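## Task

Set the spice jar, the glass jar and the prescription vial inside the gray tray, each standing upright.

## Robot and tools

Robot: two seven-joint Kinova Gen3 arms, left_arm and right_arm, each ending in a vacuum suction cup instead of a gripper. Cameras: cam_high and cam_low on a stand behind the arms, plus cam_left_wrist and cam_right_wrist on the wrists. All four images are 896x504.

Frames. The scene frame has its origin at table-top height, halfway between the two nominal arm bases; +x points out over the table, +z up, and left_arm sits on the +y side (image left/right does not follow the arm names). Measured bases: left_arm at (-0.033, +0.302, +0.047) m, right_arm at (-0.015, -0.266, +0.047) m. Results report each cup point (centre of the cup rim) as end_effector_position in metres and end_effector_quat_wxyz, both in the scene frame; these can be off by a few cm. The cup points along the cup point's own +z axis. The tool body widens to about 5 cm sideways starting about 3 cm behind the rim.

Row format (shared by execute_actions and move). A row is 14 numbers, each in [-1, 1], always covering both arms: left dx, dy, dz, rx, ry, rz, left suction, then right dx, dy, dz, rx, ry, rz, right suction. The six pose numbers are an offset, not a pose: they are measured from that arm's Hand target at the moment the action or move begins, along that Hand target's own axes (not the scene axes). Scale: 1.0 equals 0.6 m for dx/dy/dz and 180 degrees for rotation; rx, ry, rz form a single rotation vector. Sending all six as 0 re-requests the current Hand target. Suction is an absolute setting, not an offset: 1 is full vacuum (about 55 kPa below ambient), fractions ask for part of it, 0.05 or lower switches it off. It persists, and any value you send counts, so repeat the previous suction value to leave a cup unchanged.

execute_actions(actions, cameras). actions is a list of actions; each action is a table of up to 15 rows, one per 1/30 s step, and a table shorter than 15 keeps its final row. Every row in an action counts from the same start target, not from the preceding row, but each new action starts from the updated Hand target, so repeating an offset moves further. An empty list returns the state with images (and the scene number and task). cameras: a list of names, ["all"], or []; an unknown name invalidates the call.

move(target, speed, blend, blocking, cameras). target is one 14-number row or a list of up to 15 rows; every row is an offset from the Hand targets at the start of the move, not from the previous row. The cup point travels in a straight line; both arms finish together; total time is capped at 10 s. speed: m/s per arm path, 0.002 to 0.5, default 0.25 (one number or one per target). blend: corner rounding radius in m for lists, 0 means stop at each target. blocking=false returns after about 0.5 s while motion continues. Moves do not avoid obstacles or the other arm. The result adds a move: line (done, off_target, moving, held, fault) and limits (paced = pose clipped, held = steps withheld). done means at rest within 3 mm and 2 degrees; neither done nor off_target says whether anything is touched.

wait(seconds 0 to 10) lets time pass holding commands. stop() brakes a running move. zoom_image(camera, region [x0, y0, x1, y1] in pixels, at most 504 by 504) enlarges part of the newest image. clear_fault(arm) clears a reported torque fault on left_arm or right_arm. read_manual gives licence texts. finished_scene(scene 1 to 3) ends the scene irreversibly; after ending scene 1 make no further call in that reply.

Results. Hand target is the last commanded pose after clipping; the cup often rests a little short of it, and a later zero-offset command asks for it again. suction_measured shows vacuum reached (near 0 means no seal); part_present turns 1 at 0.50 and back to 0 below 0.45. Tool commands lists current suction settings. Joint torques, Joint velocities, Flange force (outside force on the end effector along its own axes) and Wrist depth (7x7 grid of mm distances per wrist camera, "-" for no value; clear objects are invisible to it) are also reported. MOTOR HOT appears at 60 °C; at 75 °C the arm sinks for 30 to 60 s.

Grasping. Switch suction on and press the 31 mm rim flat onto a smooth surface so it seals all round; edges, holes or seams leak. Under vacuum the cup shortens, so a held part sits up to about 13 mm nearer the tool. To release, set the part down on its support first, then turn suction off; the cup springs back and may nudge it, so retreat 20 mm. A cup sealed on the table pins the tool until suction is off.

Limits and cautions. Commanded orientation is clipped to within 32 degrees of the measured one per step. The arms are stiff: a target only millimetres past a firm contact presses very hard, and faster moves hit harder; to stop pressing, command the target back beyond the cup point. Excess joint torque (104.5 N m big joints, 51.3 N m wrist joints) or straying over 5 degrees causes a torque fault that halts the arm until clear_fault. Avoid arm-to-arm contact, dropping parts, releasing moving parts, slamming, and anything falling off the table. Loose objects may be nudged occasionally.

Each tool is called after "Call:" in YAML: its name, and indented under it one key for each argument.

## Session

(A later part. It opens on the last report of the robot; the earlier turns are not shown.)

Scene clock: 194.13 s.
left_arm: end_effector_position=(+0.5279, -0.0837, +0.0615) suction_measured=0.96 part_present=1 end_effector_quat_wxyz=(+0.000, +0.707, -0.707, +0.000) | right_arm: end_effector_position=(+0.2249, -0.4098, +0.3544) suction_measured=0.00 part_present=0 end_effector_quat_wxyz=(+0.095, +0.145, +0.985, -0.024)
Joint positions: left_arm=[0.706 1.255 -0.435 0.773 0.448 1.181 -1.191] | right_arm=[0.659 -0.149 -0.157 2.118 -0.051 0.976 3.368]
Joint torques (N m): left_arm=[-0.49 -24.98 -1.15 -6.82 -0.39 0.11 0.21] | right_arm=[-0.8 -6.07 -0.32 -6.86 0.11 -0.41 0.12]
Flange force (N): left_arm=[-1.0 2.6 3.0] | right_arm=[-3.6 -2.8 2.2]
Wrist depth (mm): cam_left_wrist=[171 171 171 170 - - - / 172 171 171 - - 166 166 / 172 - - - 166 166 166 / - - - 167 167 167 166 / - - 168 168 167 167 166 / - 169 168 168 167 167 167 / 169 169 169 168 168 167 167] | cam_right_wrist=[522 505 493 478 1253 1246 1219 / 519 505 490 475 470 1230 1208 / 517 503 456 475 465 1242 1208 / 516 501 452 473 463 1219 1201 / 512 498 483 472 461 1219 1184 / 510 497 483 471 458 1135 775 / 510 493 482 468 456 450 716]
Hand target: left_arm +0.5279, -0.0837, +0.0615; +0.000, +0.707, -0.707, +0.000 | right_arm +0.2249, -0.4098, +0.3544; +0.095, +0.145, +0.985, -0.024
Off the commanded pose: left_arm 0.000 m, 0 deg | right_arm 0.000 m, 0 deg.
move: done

Call:
move:
  target: [0,0,0.003,0,0,0,1,0,0,0,0,0,0,0]
  speed: 0.02

Scene clock: 198.13 s.
left_arm: end_effector_position=(+0.5279, -0.0837, +0.0598) suction_measured=0.99 part_present=1 end_effector_quat_wxyz=(+0.000, +0.707, -0.707, +0.000) | right_arm: end_effector_position=(+0.2249, -0.4098, +0.3544) suction_measured=0.00 part_present=0 end_effector_quat_wxyz=(+0.095, +0.145, +0.985, -0.024)
Joint positions: left_arm=[0.706 1.257 -0.435 0.773 0.448 1.179 -1.192] | right_arm=[0.659 -0.149 -0.157 2.118 -0.051 0.976 3.368]
Joint torques (N m): left_arm=[-0.16 -22.63 -0.67 -6.11 -0.23 -0.16 0.29] | right_arm=[-0.85 -6.09 -0.3 -6.9 0.08 -0.43 0.15]
Flange force (N): left_arm=[-1.6 2.4 -1.0] | right_arm=[-3.6 -2.7 2.3]
Wrist depth (mm): cam_left_wrist=[170 170 169 169 - - - / 170 170 - - - - - / 170 - - - 165 165 - / - - - 166 165 165 165 / - - 167 166 166 165 165 / - 167 167 166 166 165 165 / 168 167 167 167 166 166 165] | cam_right_wrist=[522 507 492 478 1253 1246 1203 / 520 505 492 477 469 1246 1214 / 518 502 457 475 463 1235 1203 / 515 502 453 474 461 1226 1193 / 511 498 483 471 461 1214 1190 / 511 496 481 470 458 1139 776 / 509 493 480 469 454 451 713]
Hand target: left_arm +0.5279, -0.0837, +0.0597; +0.000, +0.707, -0.707, +0.000 | right_arm +0.2249, -0.4098, +0.3544; +0.095, +0.145, +0.985, -0.024
Off the commanded pose: left_arm 0.000 m, 0 deg | right_arm 0.000 m, 0 deg.
move: done

Call:
move:
  target:
    - [0,0,-0.0001,0,0,0,0,0,0,0,0,0,0,0]
    - [0,0,-0.0001,0,0,0,0,0,0,0,0,0,0,0]
  speed: 0.03

Call:
wait:
  seconds: 0.5

Call:
move:
  target:
    - [0,0,-0.05,0,0,0,0,0,0,0,0,0,0,0]
    - [0,0,-0.317,0,0,0,0,0,0,0,0,0,0,0]
    - [-0.1333,0.3965,-0.317,0,0,0,0,0,0,0,0,0,0,0]
  speed: [0.05,0.2,0.25]
  blend: [0.003,0.05,0]
  cameras: ["cam_high","cam_left_wrist"]

Scene clock: 206.53 s.
left_arm: end_effector_position=(+0.5279, -0.0837, +0.0598) suction_measured=0.01 part_present=0 end_effector_quat_wxyz=(+0.000, +0.707, -0.707, +0.000) | right_arm: end_effector_position=(+0.2249, -0.4098, +0.3544) suction_measured=0.00 part_present=0 end_effector_quat_wxyz=(+0.095, +0.145, +0.985, -0.024)
Joint positions: left_arm=[0.706 1.257 -0.435 0.773 0.448 1.179 -1.192] | right_arm=[0.659 -0.149 -0.157 2.118 -0.051 0.976 3.368]
Joint torques (N m): left_arm=[0.07 -17.97 0.01 -4.4 -0.16 -0.27 0.22] | right_arm=[-0.84 -6.07 -0.35 -6.88 0.08 -0.41 0.19]
Flange force (N): left_arm=[-1.7 2.1 -8.0] | right_arm=[-3.7 -2.7 2.3]
Wrist depth (mm): cam_left_wrist=[170 170 169 169 - - - / 170 170 170 - - - - / 171 - - - 165 165 165 / - - - 166 165 165 165 / - - 167 166 166 165 165 / - 167 167 167 166 165 165 / 168 168 167 167 166 166 166] | cam_right_wrist=[521 507 493 478 1265 1246 1221 / 519 507 488 478 469 1237 1208 / 518 502 458 475 466 1239 1199 / 514 501 453 474 462 1221 1199 / 511 498 482 473 460 1214 1195 / 512 497 482 470 459 1133 775 / 508 493 482 468 457 450 719]
Hand target: left_arm +0.5279, -0.0837, +0.0598; +0.000, +0.707, -0.707, +0.000 | right_arm +0.2249, -0.4098, +0.3544; +0.095, +0.145, +0.985, -0.024
Off the commanded pose: left_arm 0.000 m, 0 deg | right_arm 0.000 m, 0 deg.
move: done

Scene clock: 207.03 s.
left_arm: end_effector_position=(+0.5279, -0.0837, +0.0598) suction_measured=0.01 part_present=0 end_effector_quat_wxyz=(+0.000, +0.707, -0.707, +0.000) | right_arm: end_effector_position=(+0.2249, -0.4098, +0.3544) suction_measured=0.00 part_present=0 end_effector_quat_wxyz=(+0.095, +0.145, +0.985, -0.024)
Joint positions: left_arm=[0.706 1.257 -0.435 0.773 0.448 1.179 -1.192] | right_arm=[0.659 -0.149 -0.157 2.118 -0.051 0.976 3.368]
Joint torques (N m): left_arm=[0.17 -17.96 -0.1 -4.38 -0.15 -0.31 0.22] | right_arm=[-0.89 -6.07 -0.38 -6.83 0.09 -0.4 0.13]
Flange force (N): left_arm=[-1.6 1.7 -8.1] | right_arm=[-3.7 -3.1 2.2]
Wrist depth (mm): cam_left_wrist=[170 170 169 169 - - - / 170 170 170 - - - - / 171 - - - 165 165 165 / - - - 166 166 165 165 / - - 167 166 166 165 165 / - 167 167 167 166 166 165 / 168 168 167 167 166 166 166] | cam_right_wrist=[523 507 491 478 1261 1235 1221 / 520 505 490 478 469 1239 1212 / 517 503 456 475 465 1249 1203 / 515 502 454 473 461 1223 1201 / 514 498 481 470 459 1217 1197 / 511 496 483 471 459 1141 775 / 508 494 481 468 457 451 718]
Hand target: left_arm +0.5279, -0.0837, +0.0598; +0.000, +0.707, -0.707, +0.000 | right_arm +0.2249, -0.4098, +0.3544; +0.095, +0.145, +0.985, -0.024
Tool commands: left_gripper/suction=+0.0 right_gripper/suction=+0.0
Off the commanded pose: left_arm 0.000 m, 0 deg | right_arm 0.000 m, 0 deg.
wait: 0.50 s; at rest by 0.17 s

Scene clock: 210.13 s.
left_arm: end_effector_position=(+0.2899, -0.0036, +0.2498) suction_measured=0.01 part_present=0 end_effector_quat_wxyz=(+0.000, +0.707, -0.707, +0.000) | right_arm: end_effector_position=(+0.2249, -0.4098, +0.3544) suction_measured=0.00 part_present=0 end_effector_quat_wxyz=(+0.095, +0.145, +0.985, -0.024)
Joint positions: left_arm=[1.077 0.513 -0.546 1.711 0.306 1.004 -1.151] | right_arm=[0.659 -0.149 -0.157 2.118 -0.051 0.976 3.368]
Joint torques (N m): left_arm=[-0.41 -14.31 -0.91 -5.79 -0.34 -0.01 0.13] | right_arm=[-0.78 -6.09 -0.37 -7.02 0.12 -0.41 0.17]
Flange force (N): left_arm=[0.9 -0.1 1.0] | right_arm=[-3.3 -2.7 2.6]
Wrist depth (mm): cam_left_wrist=[363 361 362 360 359 354 330 / 364 322 362 361 360 300 334 / 363 363 362 361 360 355 355 / 365 363 363 272 360 360 303 / 365 364 363 273 361 360 358 / 366 365 364 362 362 361 360 / 366 366 364 364 363 361 361] | cam_right_wrist=[522 506 492 479 1256 1235 1217 / 520 504 488 477 468 1244 1201 / 517 502 457 474 466 1235 1214 / 515 501 453 474 462 1232 1210 / 514 499 482 472 459 1219 1206 / 509 497 484 470 459 1145 778 / 509 493 481 468 457 451 717]
Hand target: left_arm +0.2899, -0.0036, +0.2498; +0.000, +0.707, -0.707, +0.000 | right_arm +0.2249, -0.4098, +0.3544; +0.095, +0.145, +0.985, -0.024
Off the commanded pose: left_arm 0.000 m, 0 deg | right_arm 0.000 m, 0 deg.
move: done
Images, in order (width x height): cam_high 896x504, cam_left_wrist 896x504.

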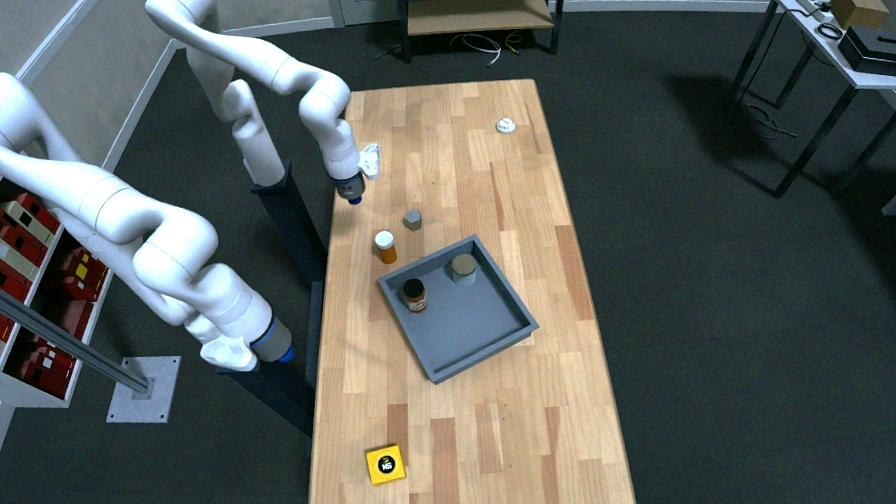

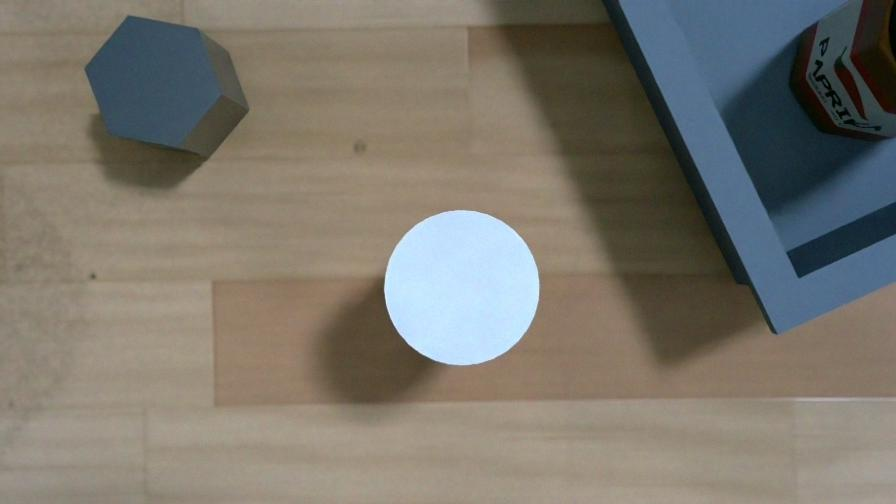

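Call:
move:
  target:
    - [-0.003,-0.07,0.2167,0,0,0,1,0,0,0,0,0,0,0]
    - [-0.003,-0.07,0.2713,0,0,0,1,0,0,0,0,0,0,0]
  speed: [0.25,0.03]
  blend: [0.005,0]

Call:
wait:
  seconds: 1

Scene clock: 217.70 s.
left_arm: end_effector_position=(+0.3320, -0.0018, +0.0872) suction_measured=0.44 part_present=0 end_effector_quat_wxyz=(+0.000, +0.707, -0.707, +0.000) | right_arm: end_effector_position=(+0.2249, -0.4098, +0.3544) suction_measured=0.00 part_present=0 end_effector_quat_wxyz=(+0.095, +0.145, +0.985, -0.024)
Joint positions: left_arm=[0.911 0.834 -0.416 1.749 0.504 0.667 -1.36] | right_arm=[0.659 -0.149 -0.157 2.118 -0.051 0.976 3.368]
Joint torques (N m): left_arm=[-0.6 -17.43 -1.23 -4.07 -0.4 0.19 0.3] | right_arm=[-0.77 -6.11 -0.36 -6.87 0.08 -0.44 0.13]
Flange force (N): left_arm=[0.6 0.9 1.7] | right_arm=[-3.7 -2.9 2.2]
Wrist depth (mm): cam_left_wrist=[199 199 198 197 197 196 - / 199 199 198 198 197 197 - / 199 199 199 198 197 197 196 / 200 200 199 198 198 197 197 / 200 200 199 199 198 197 197 / 200 200 199 199 198 198 197 / 201 200 200 174 199 198 198] | cam_right_wrist=[525 508 491 480 1265 1256 1212 / 520 505 488 477 468 1242 1197 / 516 503 456 475 464 1235 1203 / 515 502 453 475 462 1223 1208 / 512 497 484 472 459 1217 1193 / 508 496 482 470 459 1133 775 / 508 493 481 467 455 451 715]
Hand target: left_arm +0.3320, -0.0018, +0.0871; +0.000, +0.707, -0.707, +0.000 | right_arm +0.2249, -0.4098, +0.3544; +0.095, +0.145, +0.985, -0.024
Off the commanded pose: left_arm 0.000 m, 0 deg | right_arm 0.000 m, 0 deg.
move: done

Scene clock: 218.70 s.
left_arm: end_effector_position=(+0.3320, -0.0018, +0.0871) suction_measured=0.99 part_present=1 end_effector_quat_wxyz=(+0.000, +0.707, -0.707, +0.000) | right_arm: end_effector_position=(+0.2249, -0.4098, +0.3544) suction_measured=0.00 part_present=0 end_effector_quat_wxyz=(+0.095, +0.145, +0.985, -0.024)
Joint positions: left_arm=[0.911 0.834 -0.416 1.749 0.504 0.666 -1.36] | right_arm=[0.659 -0.149 -0.157 2.118 -0.051 0.976 3.368]
Joint torques (N m): left_arm=[-0.47 -17.28 -1.2 -4.01 -0.39 0.02 0.24] | right_arm=[-0.75 -6.08 -0.43 -6.84 0.08 -0.46 0.16]
Flange force (N): left_arm=[0.8 0.5 1.0] | right_arm=[-3.7 -2.9 2.0]
Wrist depth (mm): cam_left_wrist=[199 198 198 198 197 196 - / 199 198 198 198 197 197 - / 199 199 199 198 197 197 196 / 199 199 199 198 198 197 197 / 200 199 199 198 198 197 197 / 200 200 199 199 198 198 197 / 201 200 200 174 198 198 198] | cam_right_wrist=[523 506 491 478 1263 1239 1210 / 519 505 489 477 469 1251 1203 / 516 502 456 475 465 1237 1206 / 515 502 453 473 461 1232 1203 / 512 499 483 473 459 1210 1186 / 510 497 483 470 459 1133 777 / 509 493 480 468 456 450 716]
Hand target: left_arm +0.3320, -0.0018, +0.0871; +0.000, +0.707, -0.707, +0.000 | right_arm +0.2249, -0.4098, +0.3544; +0.095, +0.145, +0.985, -0.024
Tool commands: left_gripper/suction=+1.0 right_gripper/suction=+0.0
Off the commanded pose: left_arm 0.000 m, 0 deg | right_arm 0.000 m, 0 deg.
wait: 1.00 s; at rest by 0.17 s

Call:
move:
  target:
    - [0,0,-0.2217,0,0,0,1,0,0,0,0,0,0,0]
    - [0.2437,-0.25,-0.2217,0,0,0,1,0,0,0,0,0,0,0]
    - [0.2437,-0.25,-0.003,0,0,0,1,0,0,0,0,0,0,0]
    - [0.2437,-0.25,0.0068,0,0,0,1,0,0,0,0,0,0,0]
  speed: [0.15,0.25,0.12,0.02]
  blend: [0.04,0.03,0.002,0]

Scene clock: 230.97 s.
left_arm: end_effector_position=(+0.4819, -0.1481, +0.0832) suction_measured=0.98 part_present=1 end_effector_quat_wxyz=(+0.000, +0.707, -0.707, +0.000) | right_arm: end_effector_position=(+0.2249, -0.4098, +0.3544) suction_measured=0.00 part_present=0 end_effector_quat_wxyz=(+0.095, +0.145, +0.985, -0.024)
Joint positions: left_arm=[0.818 1.234 -0.436 0.745 0.437 1.227 -1.065] | right_arm=[0.659 -0.149 -0.157 2.118 -0.051 0.976 3.368]
Joint torques (N m): left_arm=[-0.51 -23.93 -0.95 -6.43 -0.42 -0.03 0.19] | right_arm=[-0.86 -6.08 -0.32 -6.89 0.15 -0.42 0.1]
Flange force (N): left_arm=[-0.4 1.5 1.2] | right_arm=[-3.5 -3.0 2.3]
Wrist depth (mm): cam_left_wrist=[190 189 189 188 188 187 187 / 190 190 189 189 188 188 187 / - 190 189 189 188 188 187 / - - 190 189 189 188 188 / - - 190 190 189 188 188 / - - 190 190 189 189 188 / - - 191 178 189 189 189] | cam_right_wrist=[524 506 492 478 1265 1244 1223 / 519 504 489 477 469 1242 1214 / 517 501 456 475 465 1239 1201 / 514 502 453 473 463 1235 1201 / 512 498 481 471 461 1208 1188 / 510 496 483 469 459 1139 775 / 509 494 482 469 455 451 716]
Hand target: left_arm +0.4819, -0.1481, +0.0831; +0.000, +0.707, -0.707, +0.000 | right_arm +0.2249, -0.4098, +0.3544; +0.095, +0.145, +0.985, -0.024
Off the commanded pose: left_arm 0.000 m, 0 deg | right_arm 0.000 m, 0 deg.
move: done

Call:
move:
  target: [0,0,0.003,0,0,0,1,0,0,0,0,0,0,0]
  speed: 0.02

Scene clock: 233.97 s.
left_arm: end_effector_position=(+0.4820, -0.1481, +0.0814) suction_measured=0.99 part_present=1 end_effector_quat_wxyz=(+0.000, +0.707, -0.707, +0.000) | right_arm: end_effector_position=(+0.2249, -0.4098, +0.3544) suction_measured=0.00 part_present=0 end_effector_quat_wxyz=(+0.095, +0.145, +0.985, -0.024)
Joint positions: left_arm=[0.818 1.236 -0.436 0.745 0.438 1.224 -1.065] | right_arm=[0.659 -0.149 -0.157 2.118 -0.051 0.976 3.368]
Joint torques (N m): left_arm=[-0.06 -9.74 0.76 -1.29 -0.16 -0.6 0.23] | right_arm=[-0.83 -6.09 -0.37 -6.92 0.06 -0.43 0.17]
Flange force (N): left_arm=[-1.4 1.5 -20.5] | right_arm=[-3.6 -2.8 2.3]
Wrist depth (mm): cam_left_wrist=[189 189 188 188 187 187 186 / 190 189 189 188 188 187 187 / - 189 189 189 188 188 187 / - - 189 189 188 188 187 / - - 189 189 188 188 187 / - - 190 189 189 188 188 / - - 190 178 189 189 188] | cam_right_wrist=[523 508 493 479 1273 1244 1214 / 519 505 491 478 470 1242 1206 / 518 502 457 474 464 1237 1199 / 514 501 453 473 461 1232 1203 / 513 498 484 472 459 1214 1193 / 510 496 483 471 458 1143 776 / 508 492 481 469 457 452 715]
Hand target: left_arm +0.4819, -0.1481, +0.0813; +0.000, +0.707, -0.707, +0.000 | right_arm +0.2249, -0.4098, +0.3544; +0.095, +0.145, +0.985, -0.024
Off the commanded pose: left_arm 0.000 m, 0 deg | right_arm 0.000 m, 0 deg.
move: done

Call:
move:
  target:
    - [0,0,-0.0008,0,0,0,0,0,0,0,0,0,0,0]
    - [0,0,-0.0008,0,0,0,0,0,0,0,0,0,0,0]
  speed: 0.03

Call:
wait:
  seconds: 0.5

Call:
move:
  target:
    - [0,0,-0.05,0,0,0,0,0,0,0,0,0,0,0]
    - [-0.15,0.1,-0.35,0,0,0,0,0,0,0,0,0,0,0]
  speed: [0.05,0.25]
  blend: [0.003,0]
  cameras: ["cam_high","cam_left_wrist"]

Scene clock: 242.80 s.
left_arm: end_effector_position=(+0.4820, -0.1481, +0.0818) suction_measured=0.01 part_present=0 end_effector_quat_wxyz=(+0.000, +0.707, -0.707, +0.000) | right_arm: end_effector_position=(+0.2249, -0.4098, +0.3544) suction_measured=0.00 part_present=0 end_effector_quat_wxyz=(+0.095, +0.145, +0.985, -0.024)
Joint positions: left_arm=[0.818 1.236 -0.436 0.745 0.438 1.225 -1.065] | right_arm=[0.659 -0.149 -0.157 2.118 -0.051 0.976 3.368]
Joint torques (N m): left_arm=[0.09 -8.5 0.98 -0.62 -0.13 -0.42 0.22] | right_arm=[-0.86 -6.1 -0.45 -6.86 0.11 -0.45 0.12]
Flange force (N): left_arm=[-0.9 0.7 -22.1] | right_arm=[-3.6 -3.3 2.1]
Wrist depth (mm): cam_left_wrist=[189 189 188 188 188 187 187 / 190 189 189 188 188 187 187 / - 190 189 189 188 188 187 / - - 189 189 188 188 188 / - - 190 189 189 188 188 / - - 190 189 189 189 188 / - - 190 179 189 189 188] | cam_right_wrist=[524 508 492 480 1256 1249 1212 / 520 505 490 477 469 1235 1217 / 515 502 457 473 466 1239 1203 / 516 502 453 472 462 1226 1197 / 513 499 481 471 461 1217 1201 / 510 496 482 469 459 1139 775 / 510 493 481 469 455 452 716]
Hand target: left_arm +0.4820, -0.1481, +0.0818; +0.000, +0.707, -0.707, +0.000 | right_arm +0.2249, -0.4098, +0.3544; +0.095, +0.145, +0.985, -0.024
Off the commanded pose: left_arm 0.000 m, 0 deg | right_arm 0.000 m, 0 deg.
move: done

Scene clock: 243.30 s.
left_arm: end_effector_position=(+0.4820, -0.1481, +0.0818) suction_measured=0.01 part_present=0 end_effector_quat_wxyz=(+0.000, +0.707, -0.707, +0.000) | right_arm: end_effector_position=(+0.2249, -0.4098, +0.3544) suction_measured=0.00 part_present=0 end_effector_quat_wxyz=(+0.095, +0.145, +0.985, -0.024)
Joint positions: left_arm=[0.818 1.236 -0.436 0.745 0.438 1.225 -1.065] | right_arm=[0.659 -0.149 -0.157 2.118 -0.051 0.976 3.368]
Joint torques (N m): left_arm=[0.11 -8.52 0.98 -0.59 -0.14 -0.49 0.23] | right_arm=[-0.79 -6.06 -0.33 -6.84 0.15 -0.42 0.14]
Flange force (N): left_arm=[-0.6 0.2 -22.2] | right_arm=[-3.6 -2.8 2.1]
Wrist depth (mm): cam_left_wrist=[189 189 188 188 188 187 187 / 190 189 189 188 188 188 187 / - 189 189 188 188 188 187 / - - 189 189 189 188 188 / - - 190 189 188 188 188 / - - 190 190 189 189 188 / - - 190 178 189 189 188] | cam_right_wrist=[523 507 490 479 1261 1239 1221 / 521 504 492 478 469 1239 1210 / 517 501 457 474 465 1239 1201 / 516 503 454 474 462 1235 1199 / 512 498 482 471 461 1214 1184 / 510 495 483 470 458 1137 777 / 507 494 481 469 457 450 717]
Hand target: left_arm +0.4820, -0.1481, +0.0818; +0.000, +0.707, -0.707, +0.000 | right_arm +0.2249, -0.4098, +0.3544; +0.095, +0.145, +0.985, -0.024
Tool commands: left_gripper/suction=+0.0 right_gripper/suction=+0.0
Off the commanded pose: left_arm 0.000 m, 0 deg | right_arm 0.000 m, 0 deg.
wait: 0.50 s; at rest by 0.17 s

Scene clock: 245.33 s.
left_arm: end_effector_position=(+0.4219, -0.0581, +0.2917) suction_measured=0.01 part_present=0 end_effector_quat_wxyz=(+0.000, +0.707, -0.707, +0.000) | right_arm: end_effector_position=(+0.2249, -0.4098, +0.3544) suction_measured=0.00 part_present=0 end_effector_quat_wxyz=(+0.095, +0.145, +0.985, -0.024)
Joint positions: left_arm=[0.868 0.757 -0.508 1.102 0.348 1.362 -1.165] | right_arm=[0.659 -0.149 -0.157 2.118 -0.051 0.976 3.368]
Joint torques (N m): left_arm=[-0.4 -18.74 -1.23 -6.87 -0.46 0.17 0.23] | right_arm=[-0.85 -6.08 -0.39 -6.82 0.11 -0.38 0.18]
Flange force (N): left_arm=[-1.1 2.0 1.6] | right_arm=[-3.8 -2.9 2.2]
Wrist depth (mm): cam_left_wrist=[404 403 357 397 331 394 394 / 405 404 398 398 331 396 396 / 405 404 403 399 398 309 394 / 405 405 403 398 398 308 396 / 407 405 404 399 398 398 396 / 374 405 405 404 399 335 397 / 366 407 406 404 400 310 310] | cam_right_wrist=[525 507 492 479 1258 1242 1217 / 520 505 492 477 469 1244 1219 / 518 502 458 475 465 1237 1206 / 516 501 452 472 462 1230 1199 / 512 499 482 471 459 1217 1193 / 511 496 481 469 457 1141 776 / 509 493 482 469 455 450 716]
Hand target: left_arm +0.4219, -0.0581, +0.2917; +0.000, +0.707, -0.707, +0.000 | right_arm +0.2249, -0.4098, +0.3544; +0.095, +0.145, +0.985, -0.024
Off the commanded pose: left_arm 0.000 m, 0 deg | right_arm 0.000 m, 0 deg.
move: done
Images, in order (width x height): cam_high 896x504, cam_left_wrist 896x504.

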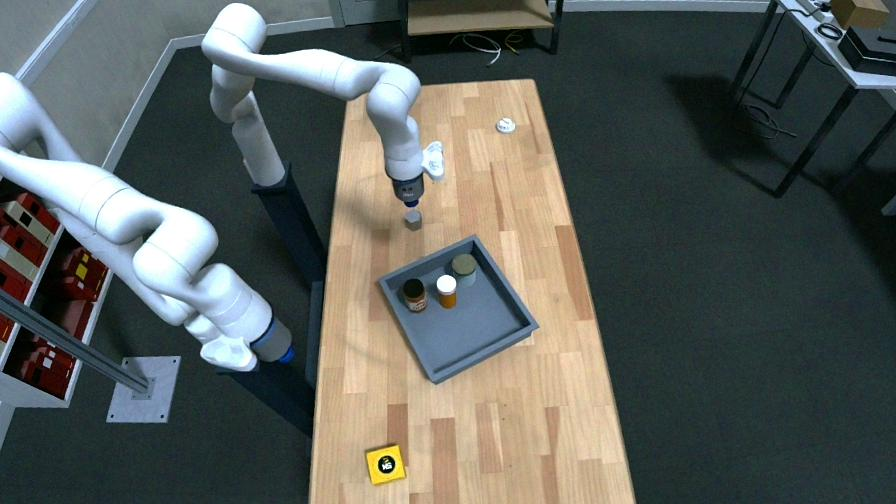

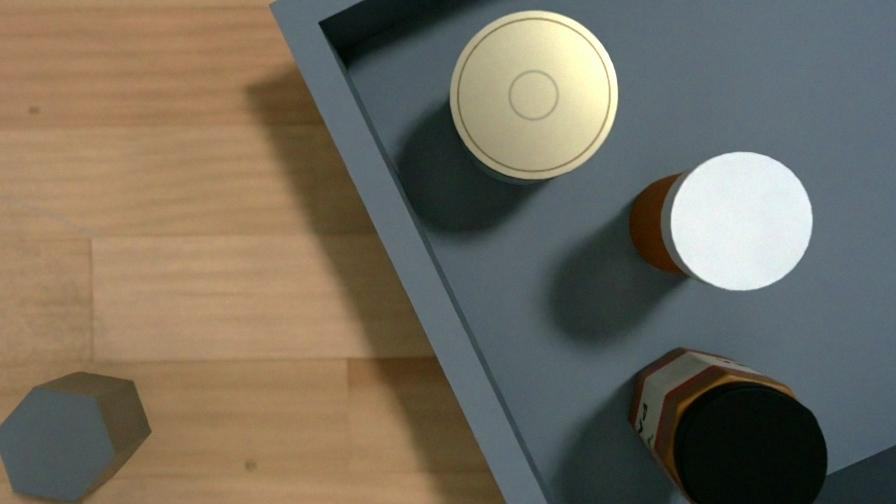

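All three are upright in the tray.

Call:
finished_scene:
  scene: 2

The scene is finished: the task was done.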